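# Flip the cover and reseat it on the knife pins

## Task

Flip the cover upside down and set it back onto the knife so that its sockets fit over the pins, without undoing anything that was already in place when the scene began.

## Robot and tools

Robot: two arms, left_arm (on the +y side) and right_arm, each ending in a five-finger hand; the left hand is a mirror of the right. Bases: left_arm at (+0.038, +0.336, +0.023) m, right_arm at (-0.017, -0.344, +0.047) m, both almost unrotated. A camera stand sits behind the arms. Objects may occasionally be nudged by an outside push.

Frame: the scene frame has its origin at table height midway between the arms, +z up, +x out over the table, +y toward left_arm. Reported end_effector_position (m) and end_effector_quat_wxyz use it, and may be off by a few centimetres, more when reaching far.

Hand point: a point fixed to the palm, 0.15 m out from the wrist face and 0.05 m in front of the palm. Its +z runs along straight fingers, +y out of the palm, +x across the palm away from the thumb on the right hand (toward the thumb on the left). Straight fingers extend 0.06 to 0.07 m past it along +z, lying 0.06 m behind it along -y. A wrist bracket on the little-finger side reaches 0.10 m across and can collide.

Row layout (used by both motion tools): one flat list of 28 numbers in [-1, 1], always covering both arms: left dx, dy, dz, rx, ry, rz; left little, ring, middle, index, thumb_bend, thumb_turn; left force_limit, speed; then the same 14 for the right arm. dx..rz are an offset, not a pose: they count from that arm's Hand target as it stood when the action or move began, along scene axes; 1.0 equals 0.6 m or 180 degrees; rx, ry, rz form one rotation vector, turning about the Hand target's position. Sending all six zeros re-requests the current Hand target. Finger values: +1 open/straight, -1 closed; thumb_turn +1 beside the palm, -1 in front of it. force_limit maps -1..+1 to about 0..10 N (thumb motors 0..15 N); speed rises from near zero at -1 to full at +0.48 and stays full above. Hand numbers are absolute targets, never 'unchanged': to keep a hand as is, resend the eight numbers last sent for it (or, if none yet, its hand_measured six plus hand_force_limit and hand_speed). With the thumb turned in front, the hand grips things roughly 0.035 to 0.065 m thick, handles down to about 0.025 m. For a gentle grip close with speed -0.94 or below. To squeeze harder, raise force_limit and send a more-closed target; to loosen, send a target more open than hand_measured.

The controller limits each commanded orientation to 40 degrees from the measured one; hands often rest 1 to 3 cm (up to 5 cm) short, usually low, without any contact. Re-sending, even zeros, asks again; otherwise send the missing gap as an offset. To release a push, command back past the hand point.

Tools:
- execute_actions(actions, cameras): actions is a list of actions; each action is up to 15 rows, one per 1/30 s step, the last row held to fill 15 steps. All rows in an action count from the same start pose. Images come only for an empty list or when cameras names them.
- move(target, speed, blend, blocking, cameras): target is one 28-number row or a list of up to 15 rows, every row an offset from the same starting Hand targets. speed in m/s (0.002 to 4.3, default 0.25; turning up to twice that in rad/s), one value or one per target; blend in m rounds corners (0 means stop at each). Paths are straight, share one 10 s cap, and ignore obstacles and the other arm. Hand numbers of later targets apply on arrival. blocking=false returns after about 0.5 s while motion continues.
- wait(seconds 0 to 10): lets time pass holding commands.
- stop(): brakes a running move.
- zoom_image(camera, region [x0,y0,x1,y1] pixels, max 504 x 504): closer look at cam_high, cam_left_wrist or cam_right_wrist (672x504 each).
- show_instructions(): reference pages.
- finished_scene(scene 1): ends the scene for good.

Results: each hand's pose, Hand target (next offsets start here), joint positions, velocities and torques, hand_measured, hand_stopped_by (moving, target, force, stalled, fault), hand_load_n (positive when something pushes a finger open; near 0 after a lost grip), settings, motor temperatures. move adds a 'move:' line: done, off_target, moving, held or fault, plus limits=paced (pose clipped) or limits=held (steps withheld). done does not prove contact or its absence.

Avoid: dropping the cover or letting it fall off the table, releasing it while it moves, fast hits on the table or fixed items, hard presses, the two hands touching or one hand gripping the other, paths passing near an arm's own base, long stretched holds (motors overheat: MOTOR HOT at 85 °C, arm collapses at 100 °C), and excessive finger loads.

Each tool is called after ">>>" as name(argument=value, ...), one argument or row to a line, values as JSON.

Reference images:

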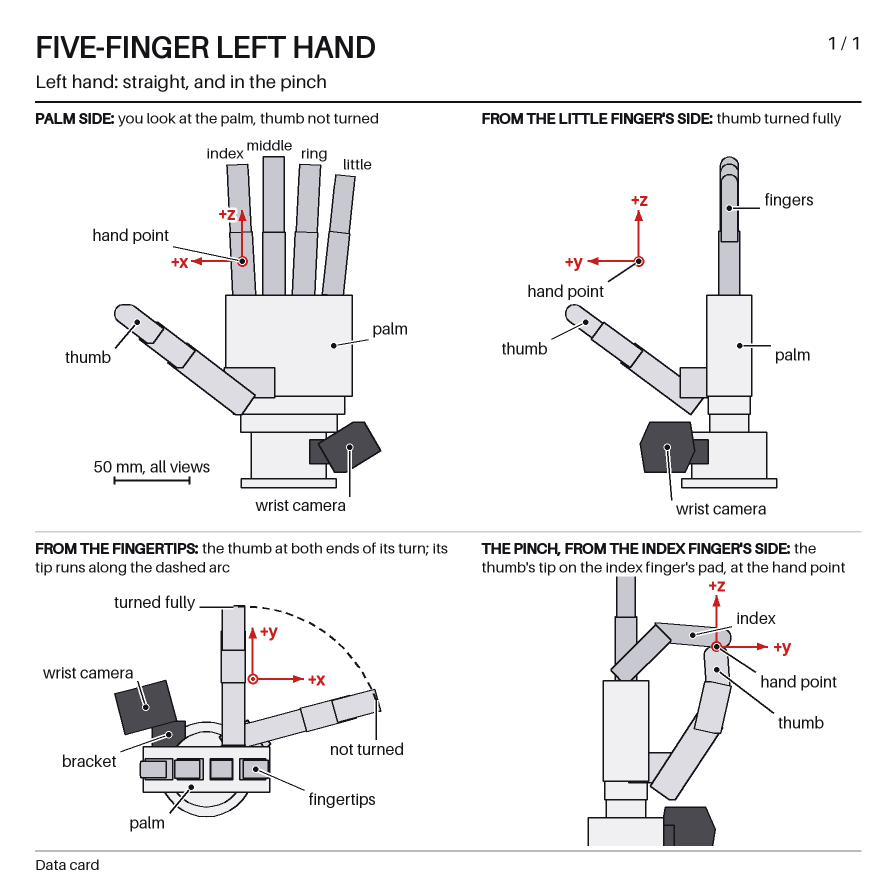

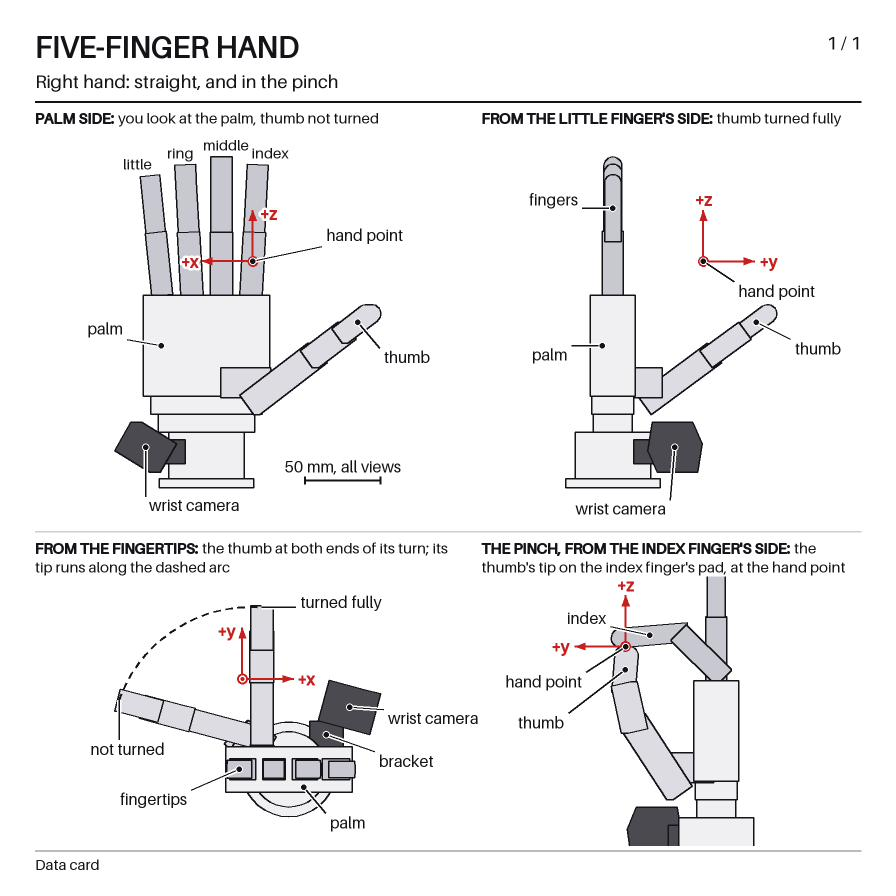

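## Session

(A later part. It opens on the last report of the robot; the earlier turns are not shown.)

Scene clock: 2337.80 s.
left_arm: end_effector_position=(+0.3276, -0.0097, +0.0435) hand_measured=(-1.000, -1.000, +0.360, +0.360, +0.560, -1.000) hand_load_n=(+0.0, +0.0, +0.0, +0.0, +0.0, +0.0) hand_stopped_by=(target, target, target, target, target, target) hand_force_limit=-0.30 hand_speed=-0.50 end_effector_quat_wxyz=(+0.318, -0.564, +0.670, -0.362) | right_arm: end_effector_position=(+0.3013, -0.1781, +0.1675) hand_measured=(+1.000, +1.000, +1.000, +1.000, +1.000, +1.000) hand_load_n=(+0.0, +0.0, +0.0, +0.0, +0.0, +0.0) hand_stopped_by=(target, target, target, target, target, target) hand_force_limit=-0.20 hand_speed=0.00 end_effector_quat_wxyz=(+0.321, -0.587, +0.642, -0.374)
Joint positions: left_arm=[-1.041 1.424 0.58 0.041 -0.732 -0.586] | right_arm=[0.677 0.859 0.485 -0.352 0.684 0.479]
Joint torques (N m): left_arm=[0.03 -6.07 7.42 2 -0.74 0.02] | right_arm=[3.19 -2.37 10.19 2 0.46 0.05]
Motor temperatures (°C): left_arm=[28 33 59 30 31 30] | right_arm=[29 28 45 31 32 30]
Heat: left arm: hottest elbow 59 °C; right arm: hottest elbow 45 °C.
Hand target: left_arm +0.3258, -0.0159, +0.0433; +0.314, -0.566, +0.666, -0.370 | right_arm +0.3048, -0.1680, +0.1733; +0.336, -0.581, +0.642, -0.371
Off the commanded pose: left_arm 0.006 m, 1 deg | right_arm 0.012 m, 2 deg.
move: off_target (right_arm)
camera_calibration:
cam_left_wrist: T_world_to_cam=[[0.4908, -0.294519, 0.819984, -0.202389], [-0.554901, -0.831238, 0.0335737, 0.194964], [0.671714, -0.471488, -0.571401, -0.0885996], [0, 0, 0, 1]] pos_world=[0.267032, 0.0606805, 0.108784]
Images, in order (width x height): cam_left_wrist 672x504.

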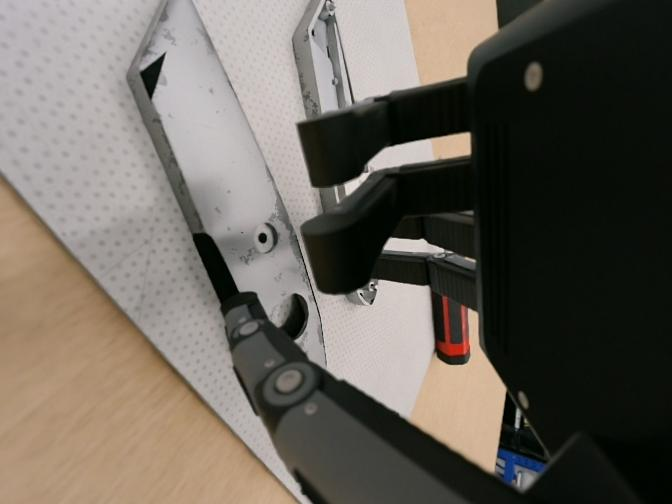

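>>> execute_actions(
  actions=[],
  cameras=["all"],
)

Scene clock: 2365.27 s.
left_arm: end_effector_position=(+0.3277, -0.0098, +0.0436) hand_measured=(-1.000, -1.000, +0.360, +0.360, +0.560, -1.000) hand_load_n=(+0.0, +0.0, +0.0, +0.0, +0.0, +0.0) hand_stopped_by=(target, target, target, target, target, target) hand_force_limit=-0.30 hand_speed=-0.50 end_effector_quat_wxyz=(+0.318, -0.564, +0.670, -0.362) | right_arm: end_effector_position=(+0.3013, -0.1781, +0.1675) hand_measured=(+1.000, +1.000, +1.000, +1.000, +1.000, +1.000) hand_load_n=(+0.0, +0.0, +0.0, +0.0, +0.5, +0.0) hand_stopped_by=(target, target, target, target, target, target) hand_force_limit=-0.20 hand_speed=0.00 end_effector_quat_wxyz=(+0.321, -0.587, +0.642, -0.374)
Joint positions: left_arm=[-1.041 1.424 0.58 0.041 -0.732 -0.586] | right_arm=[0.677 0.859 0.485 -0.352 0.684 0.479]
Joint velocities: within noise
Joint torques (N m): left_arm=[-0.03 -6.18 7.39 1.99 -0.74 0.01] | right_arm=[3.14 -2.32 10.17 1.99 0.45 0.05]
Motor temperatures (°C): left_arm=[28 33 56 30 31 30] | right_arm=[29 28 45 31 32 30]
Heat: left arm: hottest elbow 56 °C; right arm: hottest elbow 45 °C.
Hand target: left_arm +0.3258, -0.0159, +0.0433; +0.314, -0.566, +0.666, -0.370 | right_arm +0.3048, -0.1680, +0.1733; +0.336, -0.581, +0.642, -0.371
Off the commanded pose: left_arm 0.006 m, 1 deg | right_arm 0.012 m, 2 deg.
camera_calibration:
cam_left_wrist: T_world_to_cam=[[0.490608, -0.294284, 0.820183, -0.202374], [-0.554941, -0.831206, 0.0337094, 0.194958], [0.671821, -0.471692, -0.571107, -0.0886481], [0, 0, 0, 1]] pos_world=[0.267032, 0.06068, 0.108784]
cam_right_wrist: T_world_to_cam=[[-0.521132, -0.260785, -0.812658, 0.244157], [-0.576656, 0.809547, 0.110004, 0.276948], [0.629197, 0.525951, -0.572264, 0.112796], [0, 0, 0, 1]] pos_world=[0.215971, -0.219855, 0.2325]

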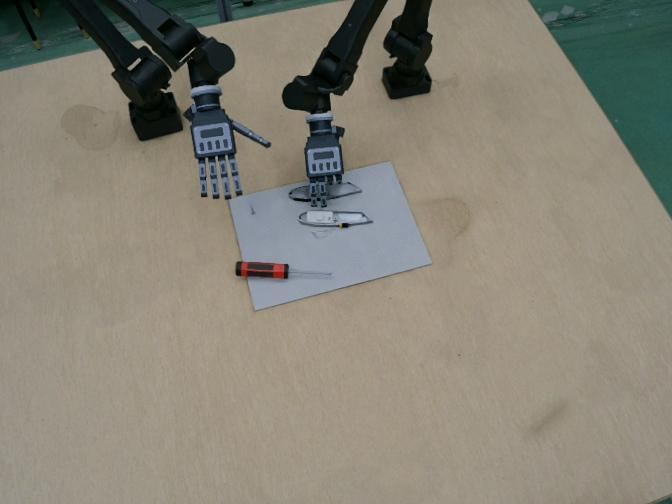

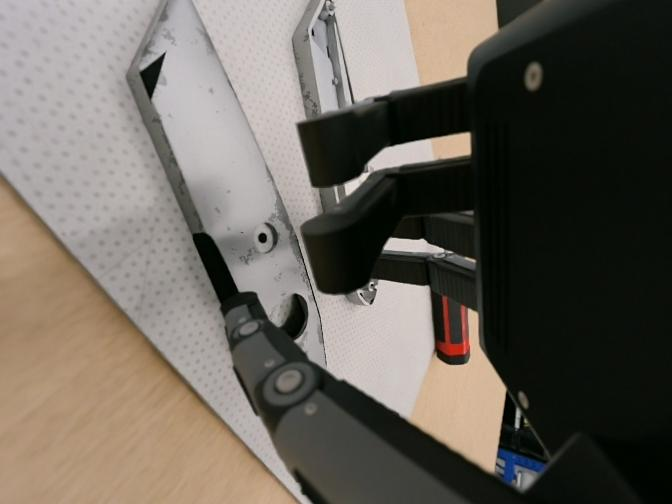

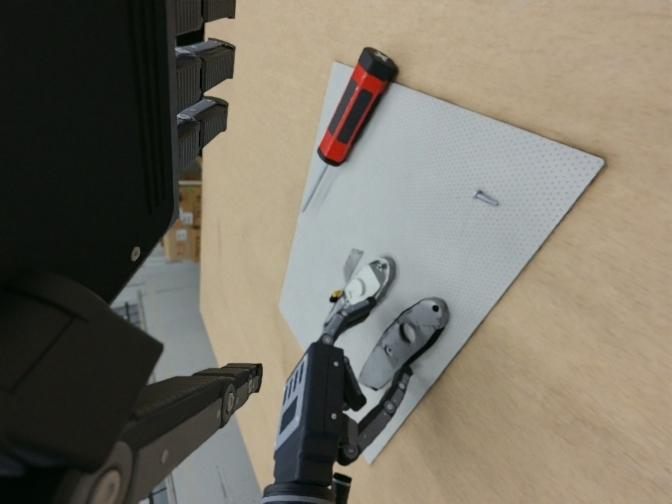

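>>> zoom_image(
  camera="cam_left_wrist",
  region=[120, 120, 400, 400],
)

>>> zoom_image(
  camera="cam_right_wrist",
  region=[290, 210, 490, 410],
)

Scaled by 1.800 from the camera's 672x504 image, which has a finer 960x720 frame.

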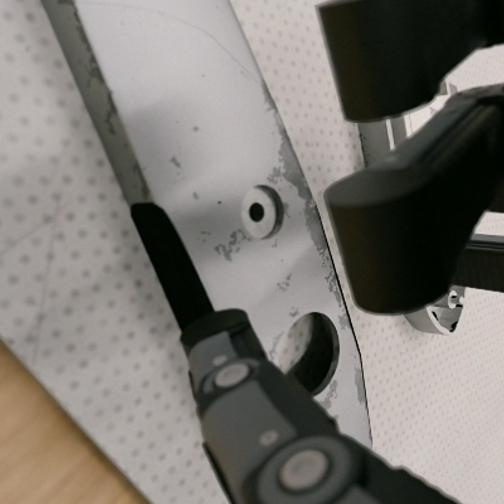

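Scaled by 2.520 from the camera's 672x504 image, which has a finer 960x720 frame.

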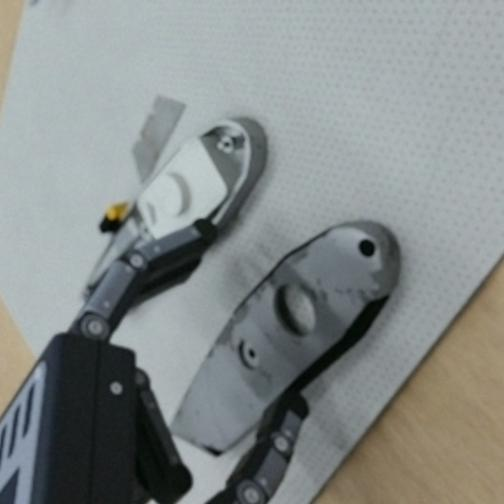

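>>> move(
  target=[0, 0, -0.0167, 0, 0, 0, -1, -1, 0.36, 0.36, 0.56, -1, -0.3, -0.5, 0, 0, 0, 0, 0, 0, 1, 1, 1, 1, 1, 1, -0.2, 0],
  speed=0.04,
  cameras=["cam_left_wrist", "cam_right_wrist"],
)

Scene clock: 2384.70 s.
left_arm: end_effector_position=(+0.3280, -0.0104, +0.0343) hand_measured=(-1.000, -1.000, +0.360, +0.360, +0.560, -1.000) hand_load_n=(+0.0, +0.5, +0.0, +0.0, +0.0, -0.5) hand_stopped_by=(target, target, target, target, target, target) hand_force_limit=-0.30 hand_speed=-0.50 end_effector_quat_wxyz=(+0.318, -0.564, +0.670, -0.363) | right_arm: end_effector_position=(+0.3013, -0.1781, +0.1675) hand_measured=(+1.000, +1.000, +1.000, +1.000, +1.000, +1.000) hand_load_n=(+0.0, +0.0, -0.5, +0.0, +0.0, +0.0) hand_stopped_by=(target, target, target, target, target, target) hand_force_limit=-0.20 hand_speed=0.00 end_effector_quat_wxyz=(+0.321, -0.587, +0.642, -0.374)
Joint positions: left_arm=[-1.041 1.453 0.572 0.079 -0.732 -0.586] | right_arm=[0.677 0.859 0.485 -0.352 0.684 0.479]
Joint torques (N m): left_arm=[-0.03 -6.3 7.08 1.96 -0.73 0.03] | right_arm=[3.31 -2.43 10.18 2 0.48 0.05]
Heat: left arm: hottest elbow 54 °C; right arm: hottest elbow 45 °C.
Hand target: left_arm +0.3258, -0.0159, +0.0332; +0.314, -0.566, +0.666, -0.370 | right_arm +0.3048, -0.1680, +0.1733; +0.336, -0.581, +0.642, -0.371
Off the commanded pose: left_arm 0.006 m, 1 deg | right_arm 0.012 m, 2 deg.
move: off_target (right_arm)
camera_calibration:
cam_left_wrist: T_world_to_cam=[[0.490031, -0.293219, 0.820909, -0.194944], [-0.554938, -0.831181, 0.0343749, 0.194956], [0.672245, -0.472398, -0.570023, -0.0946328], [0, 0, 0, 1]] pos_world=[0.267333, 0.0601783, 0.0993865]
cam_right_wrist: T_world_to_cam=[[-0.521132, -0.260785, -0.812658, 0.244157], [-0.576656, 0.809547, 0.110004, 0.276948], [0.629197, 0.525951, -0.572264, 0.112796], [0, 0, 0, 1]] pos_world=[0.215971, -0.219855, 0.2325]
Images, in order (width x height): cam_left_wrist 672x504, cam_right_wrist 672x504.

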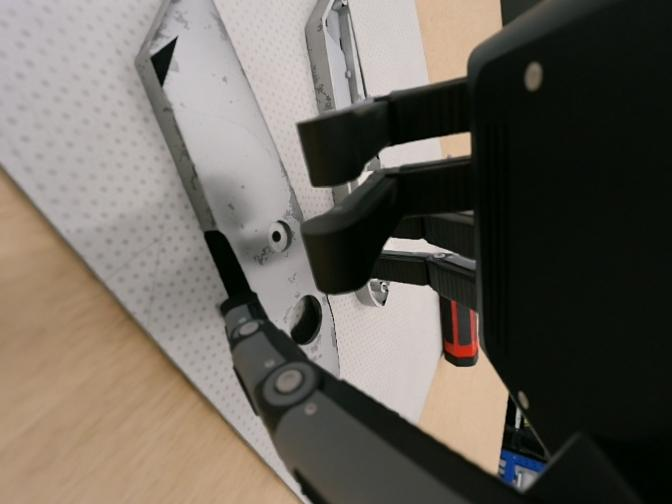

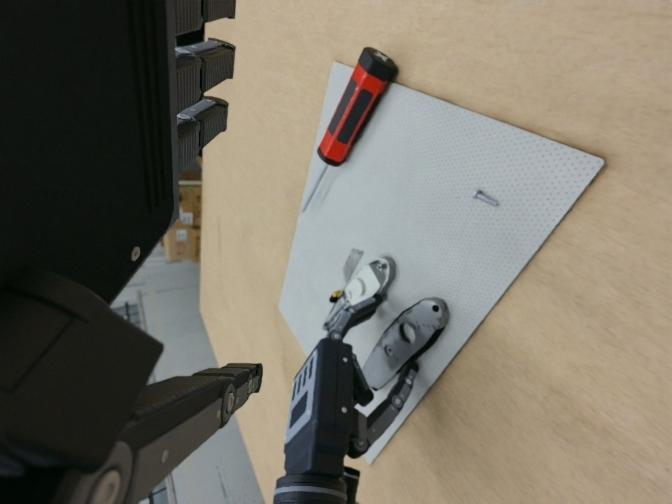

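>>> move(
  target=[-0.0083, 0, -0.005, 0, 0, 0, -1, -1, 0.36, 0.36, 0.56, -1, -0.3, -0.5, 0, 0, 0, 0, 0, 0, 1, 1, 1, 1, 1, 1, -0.2, 0],
  speed=0.04,
  cameras=["cam_left_wrist"],
)

>>> zoom_image(
  camera="cam_left_wrist",
  region=[140, 140, 380, 380],
)

Scene clock: 2395.30 s.
left_arm: end_effector_position=(+0.3232, -0.0103, +0.0315) hand_measured=(-1.000, -1.000, +0.360, +0.360, +0.560, -1.000) hand_load_n=(+0.0, +0.0, +0.0, +0.0, +0.0, +0.0) hand_stopped_by=(target, target, target, target, target, target) hand_force_limit=-0.30 hand_speed=-0.50 end_effector_quat_wxyz=(+0.318, -0.564, +0.670, -0.363) | right_arm: end_effector_position=(+0.3013, -0.1781, +0.1675) hand_measured=(+1.000, +1.000, +1.000, +1.000, +1.000, +1.000) hand_load_n=(+0.0, -0.5, +0.0, +0.0, +0.0, -0.5) hand_stopped_by=(target, target, target, target, target, target) hand_force_limit=-0.20 hand_speed=0.00 end_effector_quat_wxyz=(+0.321, -0.587, +0.642, -0.374)
Joint positions: left_arm=[-1.053 1.455 0.565 0.081 -0.741 -0.596] | right_arm=[0.677 0.859 0.485 -0.352 0.684 0.479]
Joint torques (N m): left_arm=[0.09 -6.42 6.97 2.04 -0.72 -0.02] | right_arm=[3.66 -2.26 10.21 2.04 0.47 0.03]
Heat: left arm: hottest elbow 53 °C; right arm: hottest elbow 45 °C.
Hand target: left_arm +0.3208, -0.0159, +0.0302; +0.314, -0.566, +0.666, -0.370 | right_arm +0.3048, -0.1680, +0.1733; +0.336, -0.581, +0.642, -0.371
Off the commanded pose: left_arm 0.006 m, 1 deg | right_arm 0.012 m, 2 deg.
move: off_target (right_arm)
camera_calibration:
cam_left_wrist: T_world_to_cam=[[0.489228, -0.294574, 0.820903, -0.190001], [-0.555814, -0.830644, 0.0331753, 0.192702], [0.672106, -0.4725, -0.570103, -0.0929516], [0, 0, 0, 1]] pos_world=[0.262534, 0.0601775, 0.0965874]
Images, in order (width x height): cam_left_wrist 672x504.

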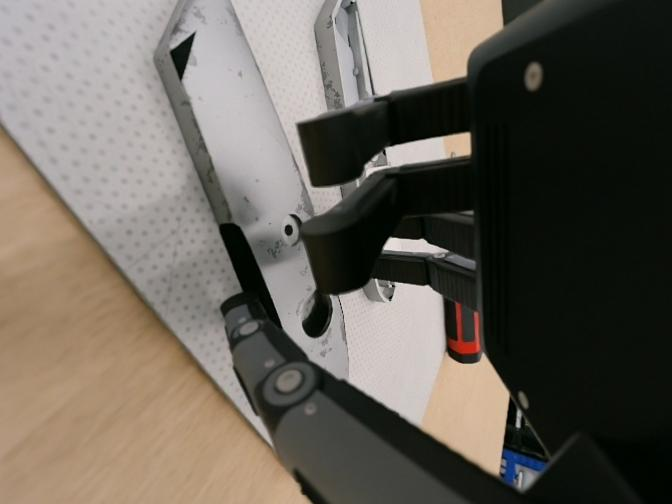

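Scaled by 2.100 from the camera's 672x504 image, which has a finer 960x720 frame.

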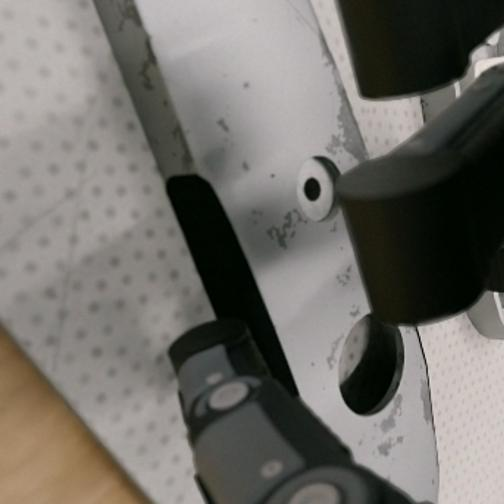

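>>> move(
  target=[0, 0.002, -0.006, 0, 0, 0, -1, -1, 0.36, 0.36, 0.56, -1, -0.3, -0.5, 0, 0, 0, 0, 0, 0, 1, 1, 1, 1, 1, 1, -0.2, 0],
  speed=0.03,
  cameras=["cam_left_wrist", "cam_right_wrist"],
)

Scene clock: 2406.43 s.
left_arm: end_effector_position=(+0.3228, -0.0097, +0.0279) hand_measured=(-1.000, -1.000, +0.360, +0.360, +0.560, -1.000) hand_load_n=(+0.0, +0.0, +0.0, +0.0, +0.0, +0.0) hand_stopped_by=(target, target, target, target, target, target) hand_force_limit=-0.30 hand_speed=-0.50 end_effector_quat_wxyz=(+0.318, -0.564, +0.670, -0.363) | right_arm: end_effector_position=(+0.3013, -0.1781, +0.1675) hand_measured=(+1.000, +1.000, +1.000, +1.000, +1.000, +1.000) hand_load_n=(+0.0, +0.0, +0.0, +0.0, +0.0, +0.0) hand_stopped_by=(target, target, target, target, target, target) hand_force_limit=-0.20 hand_speed=0.00 end_effector_quat_wxyz=(+0.321, -0.587, +0.642, -0.374)
Joint positions: left_arm=[-1.053 1.464 0.559 0.096 -0.741 -0.597] | right_arm=[0.677 0.859 0.485 -0.352 0.684 0.479]
Joint torques (N m): left_arm=[0.09 -6.36 6.84 1.89 -0.7 0.03] | right_arm=[3.02 -2.37 10.14 2.09 0.49 0.08]
Heat: left arm: hottest elbow 52 °C; right arm: hottest elbow 45 °C.
Hand target: left_arm +0.3208, -0.0147, +0.0267; +0.314, -0.566, +0.666, -0.370 | right_arm +0.3048, -0.1680, +0.1733; +0.336, -0.581, +0.642, -0.371
Off the commanded pose: left_arm 0.006 m, 1 deg | right_arm 0.012 m, 2 deg.
move: off_target (right_arm)
camera_calibration:
cam_left_wrist: T_world_to_cam=[[0.48916, -0.293315, 0.821394, -0.18675], [-0.555465, -0.83084, 0.0341048, 0.193014], [0.672444, -0.472938, -0.56934, -0.0945376], [0, 0, 0, 1]] pos_world=[0.262134, 0.0608766, 0.0929884]
cam_right_wrist: T_world_to_cam=[[-0.521132, -0.260785, -0.812658, 0.244157], [-0.576656, 0.809547, 0.110004, 0.276948], [0.629197, 0.525951, -0.572264, 0.112796], [0, 0, 0, 1]] pos_world=[0.215971, -0.219855, 0.2325]
Images, in order (width x height): cam_left_wrist 672x504, cam_right_wrist 672x504.

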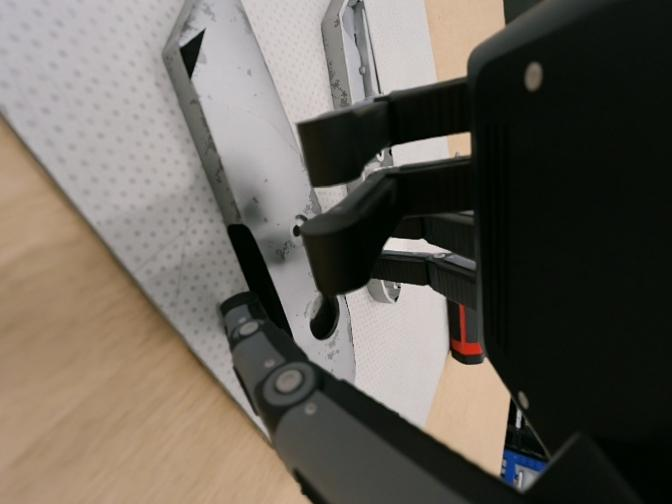

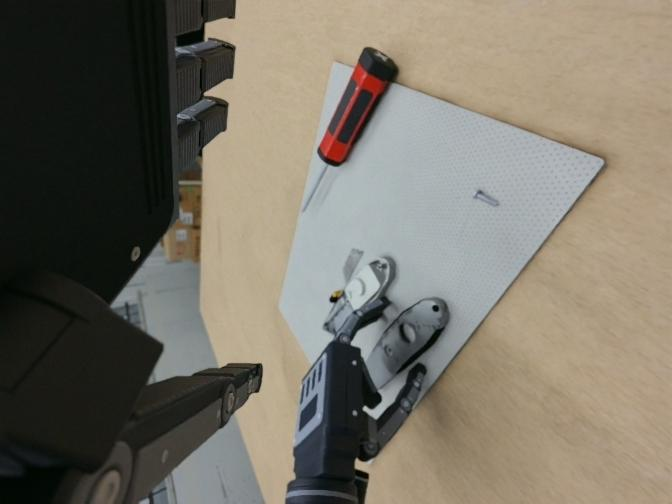

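>>> execute_actions(
  actions=[
    [[0, 0, 0, 0, 0, 0, -1, -1, -0.3, -0.3, 0.56, -1, -0.5, -0.9, 0, 0, 0, 0, 0, 0, 1, 1, 1, 1, 1, 1, -0.2, 0]],
  ],
)

>>> wait(
  seconds=5,
  cameras=["cam_left_wrist", "cam_right_wrist"],
)

Scene clock: 2413.80 s.
left_arm: end_effector_position=(+0.3230, -0.0100, +0.0283) hand_measured=(-1.000, -1.000, +0.092, +0.064, +0.562, -1.000) hand_load_n=(+0.0, +0.0, +1.0, +3.5, +4.0, -1.0) hand_stopped_by=(target, target, force, force, target, target) hand_force_limit=-0.50 hand_speed=-0.90 end_effector_quat_wxyz=(+0.318, -0.564, +0.669, -0.364) | right_arm: end_effector_position=(+0.3013, -0.1781, +0.1675) hand_measured=(+1.000, +1.000, +1.000, +1.000, +1.000, +1.000) hand_load_n=(+0.0, +0.0, +0.0, +0.0, +0.0, +0.0) hand_stopped_by=(target, target, target, target, target, target) hand_force_limit=-0.20 hand_speed=0.00 end_effector_quat_wxyz=(+0.321, -0.587, +0.642, -0.374)
Joint positions: left_arm=[-1.053 1.464 0.559 0.098 -0.741 -0.597] | right_arm=[0.677 0.859 0.485 -0.352 0.684 0.479]
Joint torques (N m): left_arm=[0.32 -6.3 6.89 1.85 -0.67 0.01] | right_arm=[3.14 -2.49 10.33 1.98 0.46 0.05]
Heat: left arm: hottest elbow 52 °C; right arm: hottest elbow 45 °C.
Hand target: left_arm +0.3208, -0.0147, +0.0266; +0.314, -0.566, +0.666, -0.370 | right_arm +0.3048, -0.1680, +0.1733; +0.336, -0.581, +0.642, -0.371
Off the commanded pose: left_arm 0.005 m, 1 deg | right_arm 0.012 m, 2 deg.

Scene clock: 2418.80 s.
left_arm: end_effector_position=(+0.3230, -0.0100, +0.0283) hand_measured=(-1.000, -1.000, +0.092, +0.064, +0.562, -1.000) hand_load_n=(+0.0, +0.0, +1.0, +3.5, +4.0, -0.5) hand_stopped_by=(target, target, force, force, target, target) hand_force_limit=-0.50 hand_speed=-0.90 end_effector_quat_wxyz=(+0.318, -0.564, +0.669, -0.364) | right_arm: end_effector_position=(+0.3013, -0.1781, +0.1675) hand_measured=(+1.000, +1.000, +1.000, +1.000, +1.000, +1.000) hand_load_n=(+0.0, +0.0, +0.0, -0.5, +0.0, +0.0) hand_stopped_by=(target, target, target, target, target, target) hand_force_limit=-0.20 hand_speed=0.00 end_effector_quat_wxyz=(+0.321, -0.587, +0.642, -0.374)
Joint positions: left_arm=[-1.053 1.464 0.559 0.098 -0.741 -0.597] | right_arm=[0.677 0.859 0.485 -0.352 0.684 0.479]
Joint torques (N m): left_arm=[0.21 -6.3 6.84 1.88 -0.68 0.01] | right_arm=[3.37 -2.2 10.14 2.1 0.51 0.05]
Motor temperatures (°C): left_arm=[28 33 51 30 31 30] | right_arm=[29 28 45 31 32 30]
Heat: left arm: hottest elbow 51 °C; right arm: hottest elbow 45 °C.
Hand target: left_arm +0.3208, -0.0147, +0.0266; +0.314, -0.566, +0.666, -0.370 | right_arm +0.3048, -0.1680, +0.1733; +0.336, -0.581, +0.642, -0.371
Off the commanded pose: left_arm 0.005 m, 1 deg | right_arm 0.012 m, 2 deg.
wait: 5.00 s; at rest by 0.17 s
camera_calibration:
cam_left_wrist: T_world_to_cam=[[0.488323, -0.291933, 0.822384, -0.1869], [-0.555305, -0.830919, 0.0347716, 0.1928], [0.673184, -0.473654, -0.567869, -0.0949302], [0, 0, 0, 1]] pos_world=[0.262236, 0.060675, 0.0930915]
cam_right_wrist: T_world_to_cam=[[-0.521132, -0.260785, -0.812658, 0.244157], [-0.576656, 0.809547, 0.110004, 0.276948], [0.629197, 0.525951, -0.572264, 0.112796], [0, 0, 0, 1]] pos_world=[0.215971, -0.219855, 0.2325]
Images, in order (width x height): cam_left_wrist 672x504, cam_right_wrist 672x504.

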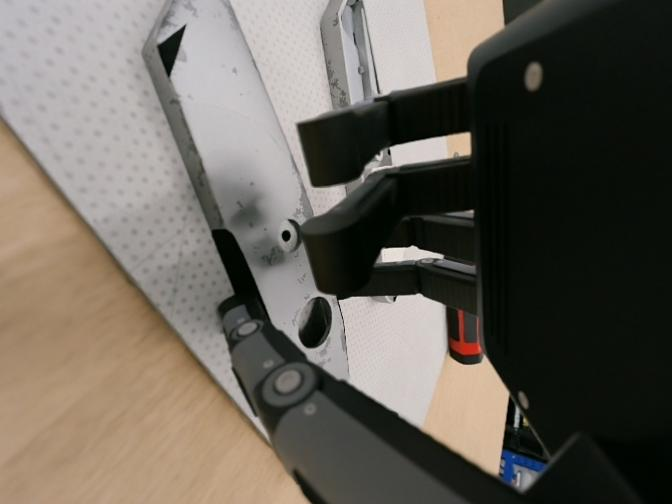

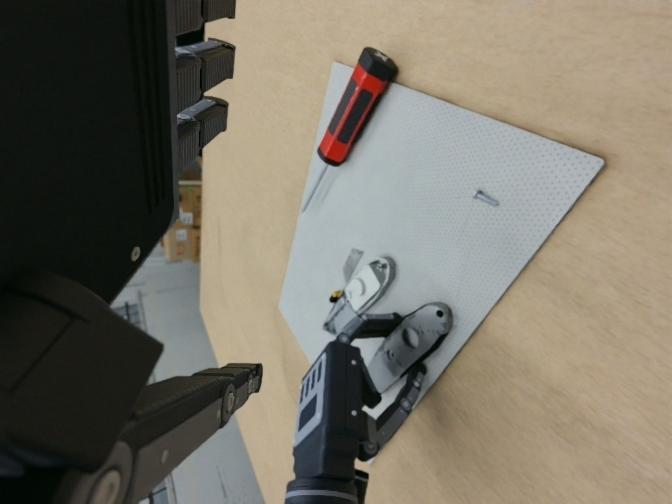

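>>> execute_actions(
  actions=[
    [[0, 0, 0, 0, 0, 0, -1, -1, -0.4, -0.3, 0.56, -1, -0.3, -0.94, 0, 0, 0, 0, 0, 0, 1, 1, 1, 1, 1, 1, -0.2, 0]],
  ],
)

>>> execute_actions(
  actions=[
    [[0, 0, 0, 0, 0, 0, -1, -1, -0.45, -0.35, 0.56, -1, -0.2, -0.94, 0, 0, 0, 0, 0, 0, 1, 1, 1, 1, 1, 1, -0.2, 0]],
  ],
)

Scene clock: 2423.17 s.
left_arm: end_effector_position=(+0.3231, -0.0100, +0.0283) hand_measured=(-1.000, -1.000, +0.088, +0.064, +0.562, -1.000) hand_load_n=(+0.0, +0.0, +3.0, +3.0, +4.5, -0.5) hand_stopped_by=(target, target, force, force, target, target) hand_force_limit=-0.30 hand_speed=-0.94 end_effector_quat_wxyz=(+0.318, -0.564, +0.669, -0.364) | right_arm: end_effector_position=(+0.3013, -0.1781, +0.1675) hand_measured=(+1.000, +1.000, +1.000, +1.000, +1.000, +1.000) hand_load_n=(+0.0, +0.0, -0.5, +0.0, +0.0, +0.0) hand_stopped_by=(target, target, target, target, target, target) hand_force_limit=-0.20 hand_speed=0.00 end_effector_quat_wxyz=(+0.321, -0.587, +0.642, -0.374)
Joint positions: left_arm=[-1.053 1.464 0.559 0.099 -0.742 -0.597] | right_arm=[0.677 0.859 0.485 -0.352 0.684 0.479]
Joint torques (N m): left_arm=[0.03 -6.18 6.84 1.89 -0.69 0.01] | right_arm=[3.31 -1.96 10.19 2.03 0.46 0.06]
Heat: left arm: hottest elbow 51 °C; right arm: hottest elbow 45 °C.
Hand target: left_arm +0.3208, -0.0147, +0.0266; +0.314, -0.566, +0.666, -0.370 | right_arm +0.3048, -0.1680, +0.1733; +0.336, -0.581, +0.642, -0.371
Off the commanded pose: left_arm 0.006 m, 1 deg | right_arm 0.012 m, 2 deg.

Scene clock: 2423.87 s.
left_arm: end_effector_position=(+0.3232, -0.0101, +0.0285) hand_measured=(-1.000, -1.000, +0.082, +0.056, +0.562, -1.000) hand_load_n=(+0.0, +0.5, +3.0, +5.0, +7.0, -1.0) hand_stopped_by=(target, target, force, force, target, target) hand_force_limit=-0.20 hand_speed=-0.94 end_effector_quat_wxyz=(+0.318, -0.564, +0.669, -0.365) | right_arm: end_effector_position=(+0.3013, -0.1781, +0.1675) hand_measured=(+1.000, +1.000, +1.000, +1.000, +1.000, +1.000) hand_load_n=(+0.0, -0.5, +0.0, +0.0, +0.0, +0.0) hand_stopped_by=(target, target, target, target, target, target) hand_force_limit=-0.20 hand_speed=0.00 end_effector_quat_wxyz=(+0.321, -0.587, +0.642, -0.374)
Joint positions: left_arm=[-1.053 1.464 0.559 0.099 -0.742 -0.597] | right_arm=[0.677 0.859 0.485 -0.352 0.684 0.479]
Joint torques (N m): left_arm=[0.09 -6.24 6.83 1.83 -0.64 0.02] | right_arm=[3.37 -2.43 10.19 2 0.48 0.05]
Heat: left arm: hottest elbow 51 °C; right arm: hottest elbow 45 °C.
Hand target: left_arm +0.3208, -0.0147, +0.0266; +0.314, -0.566, +0.666, -0.370 | right_arm +0.3048, -0.1680, +0.1733; +0.336, -0.581, +0.642, -0.371
Off the commanded pose: left_arm 0.006 m, 1 deg | right_arm 0.012 m, 2 deg.

>>> execute_actions(
  actions=[
    [[0, 0, 0, 0, 0, 0, -1, -1, -0.5, -0.35, 0.56, -1, -0.1, -0.94, 0, 0, 0, 0, 0, 0, 1, 1, 1, 1, 1, 1, -0.2, 0]],
  ],
  cameras=["cam_left_wrist"],
)

>>> zoom_image(
  camera="cam_left_wrist",
  region=[120, 0, 520, 400],
)

Scene clock: 2427.67 s.
left_arm: end_effector_position=(+0.3233, -0.0100, +0.0285) hand_measured=(-1.000, -1.000, +0.080, +0.056, +0.562, -1.000) hand_load_n=(+0.0, +0.0, +5.5, +4.5, +7.5, -0.5) hand_stopped_by=(target, target, force, force, target, target) hand_force_limit=-0.10 hand_speed=-0.94 end_effector_quat_wxyz=(+0.318, -0.564, +0.669, -0.365) | right_arm: end_effector_position=(+0.3013, -0.1781, +0.1675) hand_measured=(+1.000, +1.000, +1.000, +1.000, +1.000, +1.000) hand_load_n=(+0.0, +0.0, +0.0, +0.0, +0.0, +0.0) hand_stopped_by=(target, target, target, target, target, target) hand_force_limit=-0.20 hand_speed=0.00 end_effector_quat_wxyz=(+0.321, -0.587, +0.642, -0.374)
Joint positions: left_arm=[-1.053 1.464 0.559 0.099 -0.742 -0.597] | right_arm=[0.677 0.859 0.485 -0.352 0.684 0.479]
Joint torques (N m): left_arm=[0.15 -6.18 6.9 1.88 -0.64 0.01] | right_arm=[3.31 -2.73 10.24 1.95 0.47 0.04]
Heat: left arm: hottest elbow 51 °C; right arm: hottest elbow 45 °C.
Hand target: left_arm +0.3208, -0.0147, +0.0267; +0.314, -0.566, +0.666, -0.370 | right_arm +0.3048, -0.1680, +0.1733; +0.336, -0.581, +0.642, -0.371
Off the commanded pose: left_arm 0.006 m, 1 deg | right_arm 0.012 m, 2 deg.
camera_calibration:
cam_left_wrist: T_world_to_cam=[[0.487463, -0.290975, 0.823234, -0.187077], [-0.554629, -0.83138, 0.0345586, 0.192776], [0.674365, -0.473435, -0.56665, -0.0953875], [0, 0, 0, 1]] pos_world=[0.262438, 0.0606759, 0.0932946]
Images, in order (width x height): cam_left_wrist 672x504.

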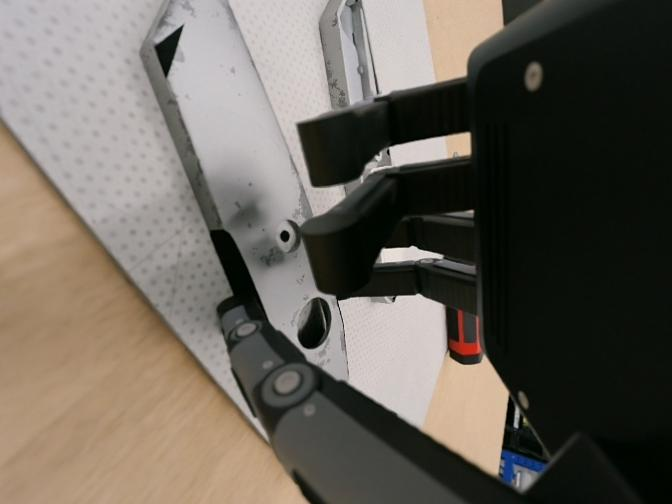

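Scaled by 1.260 from the camera's 672x504 image, which has a finer 960x720 frame.

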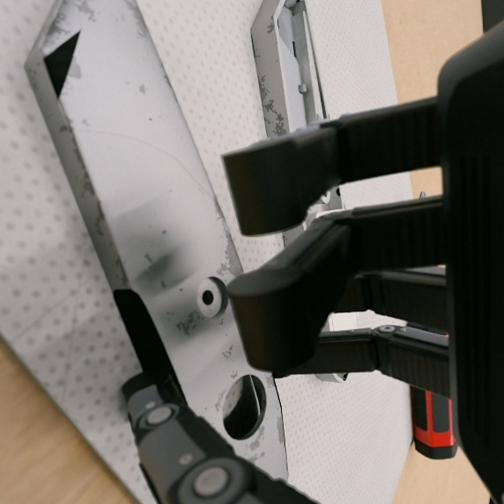

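>>> zoom_image(
  camera="cam_left_wrist",
  region=[120, 0, 240, 120],
)

>>> zoom_image(
  camera="cam_left_wrist",
  region=[200, 180, 400, 380],
)

Scaled by 4.200 from the camera's 672x504 image, which has a finer 960x720 frame.

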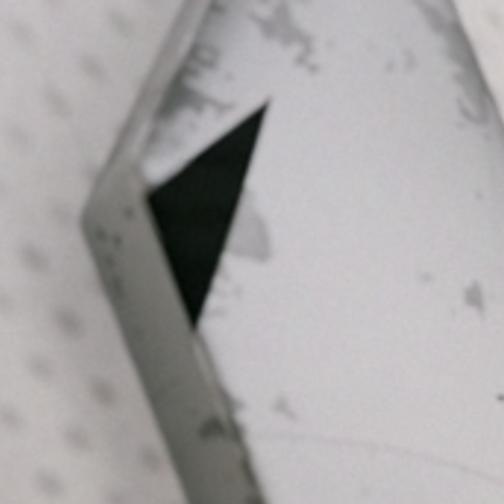

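Scaled by 2.520 from the camera's 672x504 image, which has a finer 960x720 frame.

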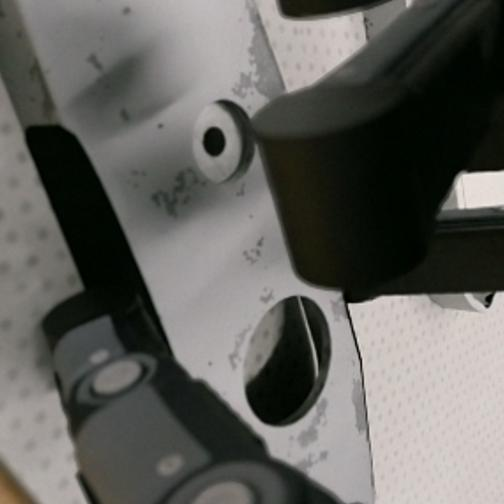

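>>> move(
  target=[
    [0, 0, 0.05, 0, 0, 0, -1, -1, -0.5, -0.35, 0.56, -1, -0.1, -0.94, 0, 0, 0, 0, 0, 0, 1, 1, 1, 1, 1, 1, -0.2, 0],
    [0, 0, 0.155, 0, 0, 0, -1, -1, -0.5, -0.35, 0.56, -1, -0.1, -0.94, 0, 0, 0, 0, 0, 0, 1, 1, 1, 1, 1, 1, -0.2, 0],
  ],
  speed=[0.04, 0.08],
  blend=[0.01, 0],
  cameras=["all"],
)

Scene clock: 2454.50 s.
left_arm: end_effector_position=(+0.3115, +0.0119, +0.0868) hand_measured=(-1.000, -1.000, +0.080, +0.056, +0.562, -1.000) hand_load_n=(+0.0, +0.5, +5.0, +4.0, +8.0, -0.5) hand_stopped_by=(target, target, force, force, target, target) hand_force_limit=-0.10 hand_speed=-0.94 end_effector_quat_wxyz=(+0.324, -0.561, +0.684, -0.336) | right_arm: end_effector_position=(+0.3013, -0.1781, +0.1675) hand_measured=(+1.000, +1.000, +1.000, +1.000, +1.000, +1.000) hand_load_n=(-0.5, +0.0, +0.0, +0.0, +0.0, -0.5) hand_stopped_by=(target, target, target, target, target, target) hand_force_limit=-0.20 hand_speed=0.00 end_effector_quat_wxyz=(+0.321, -0.587, +0.642, -0.374)
Joint positions: left_arm=[-1.053 1.255 0.61 -0.226 -0.742 -0.598] | right_arm=[0.677 0.859 0.485 -0.352 0.684 0.479]
Joint torques (N m): left_arm=[0.15 -7 13.34 1.05 -0.64 0.03] | right_arm=[2.9 -2.55 10.35 1.95 0.47 0.05]
Heat: left arm: hottest elbow 50 °C; right arm: hottest elbow 45 °C.
Hand target: left_arm +0.3208, -0.0146, +0.1195; +0.314, -0.566, +0.666, -0.370 | right_arm +0.3048, -0.1680, +0.1733; +0.336, -0.581, +0.642, -0.371
Off the commanded pose: left_arm 0.043 m, 4 deg | right_arm 0.012 m, 2 deg.
move: off_target (left_arm, right_arm)
camera_calibration:
cam_left_wrist: T_world_to_cam=[[0.512871, -0.336564, 0.789739, -0.227356], [-0.553567, -0.832792, 0.00458412, 0.204668], [0.656146, -0.439524, -0.613426, -0.0347346], [0, 0, 0, 1]] pos_world=[0.252693, 0.0786595, 0.157307]
cam_right_wrist: T_world_to_cam=[[-0.521132, -0.260785, -0.812658, 0.244157], [-0.576656, 0.809547, 0.110004, 0.276948], [0.629197, 0.525951, -0.572264, 0.112796], [0, 0, 0, 1]] pos_world=[0.215971, -0.219855, 0.2325]

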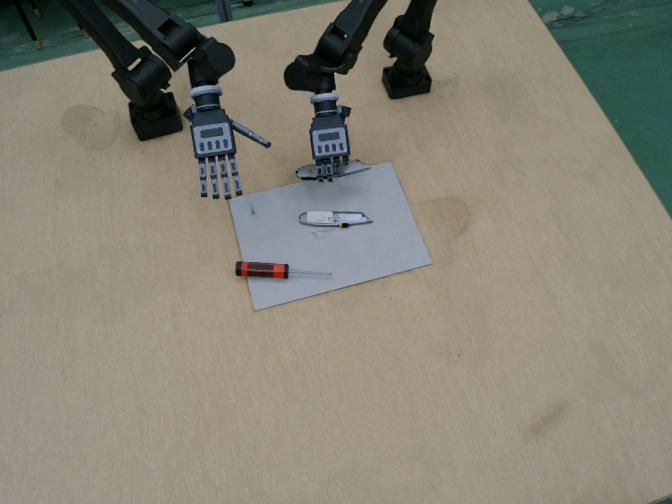

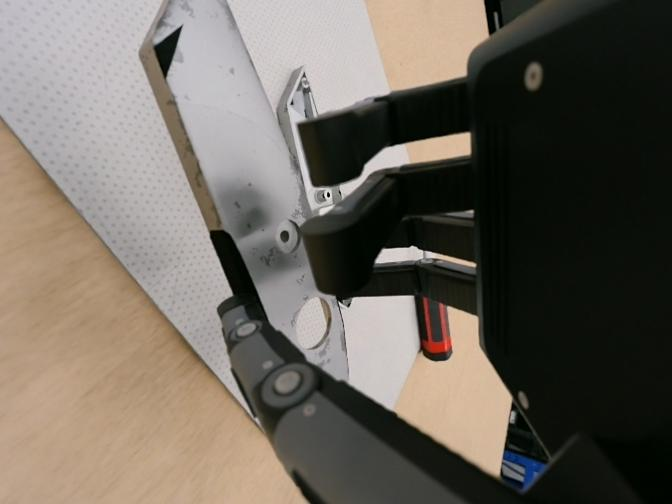

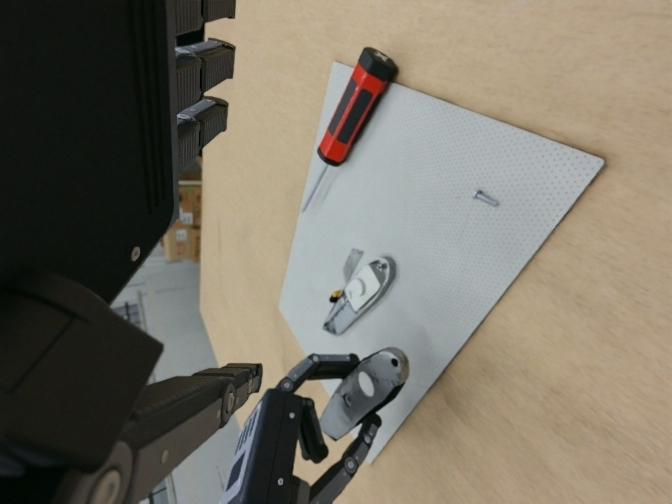

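>>> zoom_image(
  camera="cam_left_wrist",
  region=[240, 40, 440, 240],
)

>>> zoom_image(
  camera="cam_right_wrist",
  region=[280, 230, 440, 390],
)

Scaled by 2.520 from the camera's 672x504 image, which has a finer 960x720 frame.

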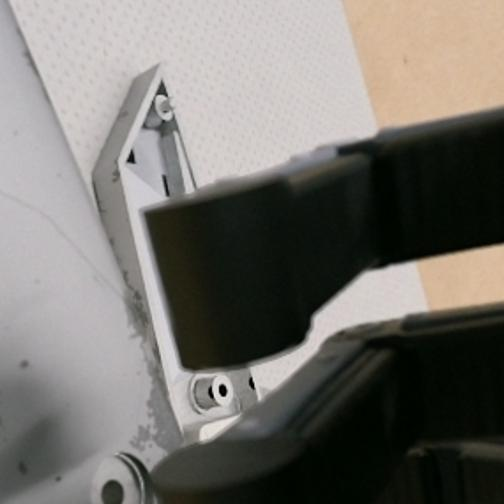

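Scaled by 3.150 from the camera's 672x504 image, which has a finer 960x720 frame.

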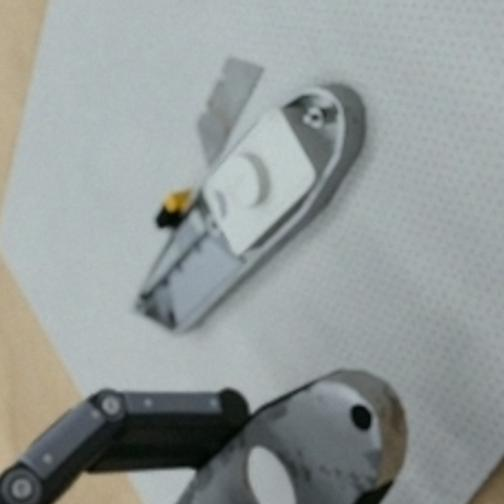

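>>> move(
  target=[0.159, 0.0058, 0.04, 0.0047, 0.0001, -0.0216, -1, -1, -0.5, -0.35, 0.56, -1, -0.1, -0.94, 0, 0, 0, 0, 0, 0, 1, 1, 1, 1, 1, 1, -0.2, 0],
  speed=0.08,
  cameras=["cam_high"],
)

Scene clock: 2498.27 s.
left_arm: end_effector_position=(+0.3919, +0.0086, +0.1141) hand_measured=(-1.000, -1.000, +0.080, +0.056, +0.562, -1.000) hand_load_n=(+0.0, +0.0, +5.0, +4.0, +8.0, +0.0) hand_stopped_by=(target, target, force, force, target, target) hand_force_limit=-0.10 hand_speed=-0.94 end_effector_quat_wxyz=(+0.300, -0.544, +0.703, -0.346) | right_arm: end_effector_position=(+0.3013, -0.1781, +0.1675) hand_measured=(+1.000, +1.000, +1.000, +1.000, +1.000, +1.000) hand_load_n=(+0.0, +0.0, +0.0, +0.0, +0.0, +0.0) hand_stopped_by=(target, target, target, target, target, target) hand_force_limit=-0.20 hand_speed=0.00 end_effector_quat_wxyz=(+0.321, -0.587, +0.642, -0.374)
Joint positions: left_arm=[-0.832 1.314 0.731 -0.149 -0.521 -0.365] | right_arm=[0.677 0.859 0.485 -0.352 0.684 0.479]
Joint torques (N m): left_arm=[1.61 -6.3 14.35 2.22 -0.29 0.33] | right_arm=[3.43 -2.96 10.19 2.03 0.46 0.07]
Motor temperatures (°C): left_arm=[28 33 56 30 31 30] | right_arm=[29 28 45 31 32 30]
Heat: left arm: hottest elbow 56 °C; right arm: hottest elbow 45 °C.
Hand target: left_arm +0.4162, -0.0112, +0.1436; +0.306, -0.541, +0.688, -0.375 | right_arm +0.3048, -0.1680, +0.1733; +0.336, -0.581, +0.642, -0.371
Off the commanded pose: left_arm 0.043 m, 4 deg | right_arm 0.012 m, 2 deg.
move: off_target (left_arm, right_arm)
Images, in order (width x height): cam_high 672x504.

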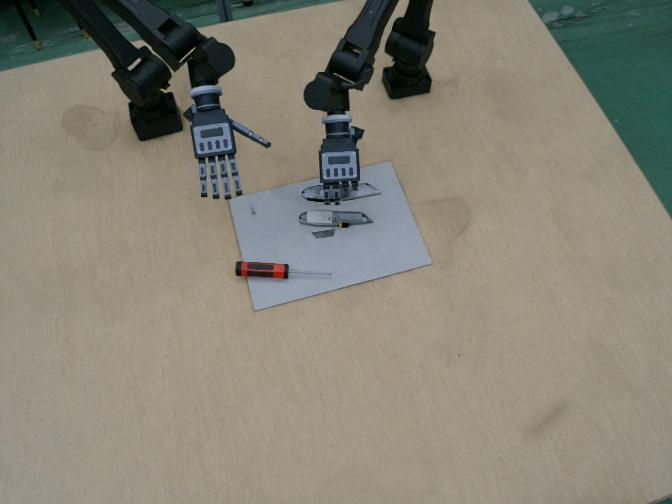

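>>> move(
  target=[0, 0, -0.13, 0, 0, 0, -1, -1, -0.5, -0.35, 0.56, -1, -0.1, -0.94, 0, 0, 0, 0, 0, 0, 1, 1, 1, 1, 1, 1, -0.2, 0],
  speed=0.06,
  cameras=["all"],
)

Scene clock: 2505.80 s.
left_arm: end_effector_position=(+0.4097, -0.0116, +0.0640) hand_measured=(-1.000, -1.000, +0.080, +0.056, +0.562, -1.000) hand_load_n=(+0.0, +0.0, +5.0, +4.5, +7.5, +0.0) hand_stopped_by=(target, target, force, force, target, target) hand_force_limit=-0.10 hand_speed=-0.94 end_effector_quat_wxyz=(+0.302, -0.543, +0.690, -0.371) | right_arm: end_effector_position=(+0.3013, -0.1781, +0.1675) hand_measured=(+1.000, +1.000, +1.000, +1.000, +1.000, +1.000) hand_load_n=(+0.0, +0.0, +0.0, +0.0, +0.0, +0.0) hand_stopped_by=(target, target, target, target, target, target) hand_force_limit=-0.20 hand_speed=0.00 end_effector_quat_wxyz=(+0.321, -0.587, +0.642, -0.374)
Joint positions: left_arm=[-0.832 1.48 0.696 0.108 -0.52 -0.364] | right_arm=[0.677 0.859 0.485 -0.352 0.684 0.479]
Joint torques (N m): left_arm=[1.26 -7.71 8.18 2.33 -0.27 0.32] | right_arm=[3.49 -2.14 10.22 1.96 0.48 0.03]
Motor temperatures (°C): left_arm=[28 33 57 30 31 30] | right_arm=[29 28 45 31 32 30]
Heat: left arm: hottest elbow 57 °C; right arm: hottest elbow 45 °C.
Hand target: left_arm +0.4162, -0.0112, +0.0657; +0.306, -0.541, +0.688, -0.375 | right_arm +0.3048, -0.1680, +0.1733; +0.336, -0.581, +0.642, -0.371
Off the commanded pose: left_arm 0.007 m, 1 deg | right_arm 0.012 m, 2 deg.
move: off_target (right_arm)
camera_calibration:
cam_left_wrist: T_world_to_cam=[[0.47742, -0.325447, 0.816183, -0.254683], [-0.60975, -0.79153, 0.0410519, 0.26076], [0.632673, -0.517267, -0.576333, -0.117116], [0, 0, 0, 1]] pos_world=[0.354685, 0.0629336, 0.129665]
cam_right_wrist: T_world_to_cam=[[-0.521132, -0.260785, -0.812658, 0.244157], [-0.576656, 0.809547, 0.110004, 0.276948], [0.629197, 0.525951, -0.572264, 0.112796], [0, 0, 0, 1]] pos_world=[0.215971, -0.219855, 0.2325]

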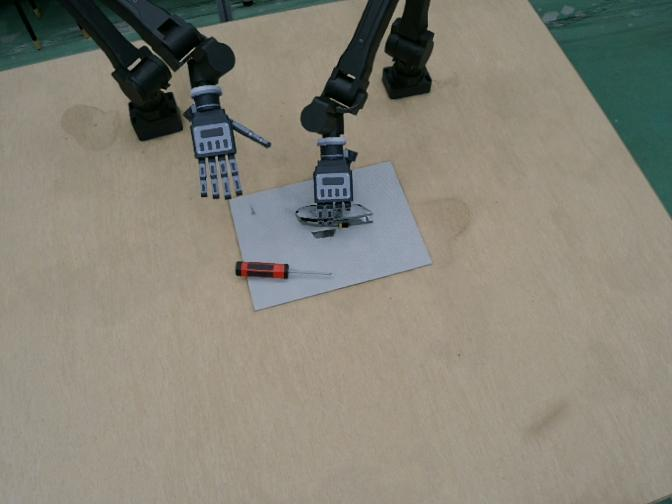

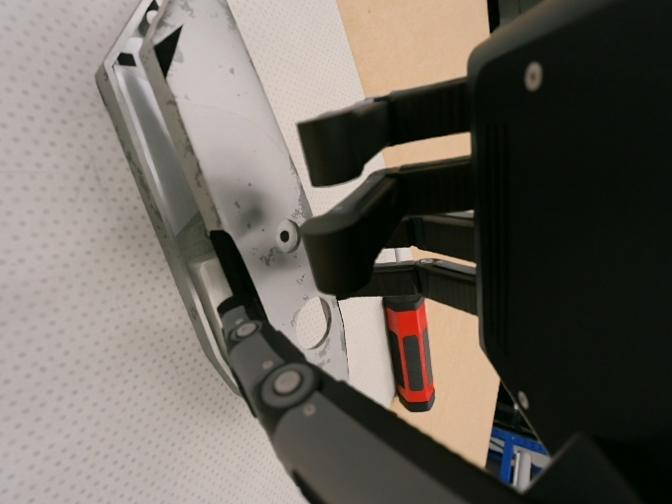

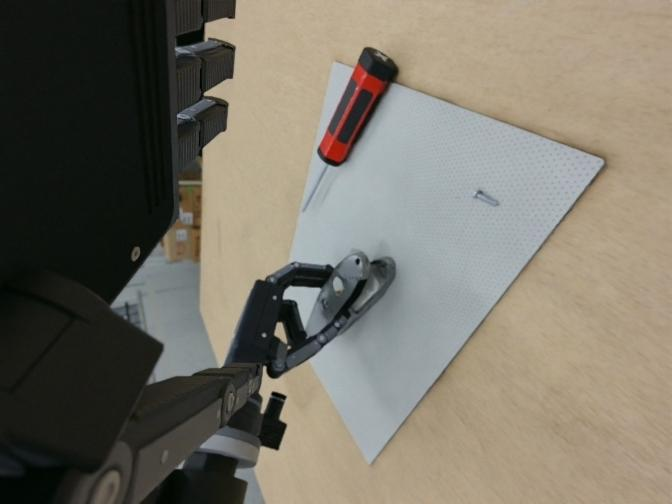

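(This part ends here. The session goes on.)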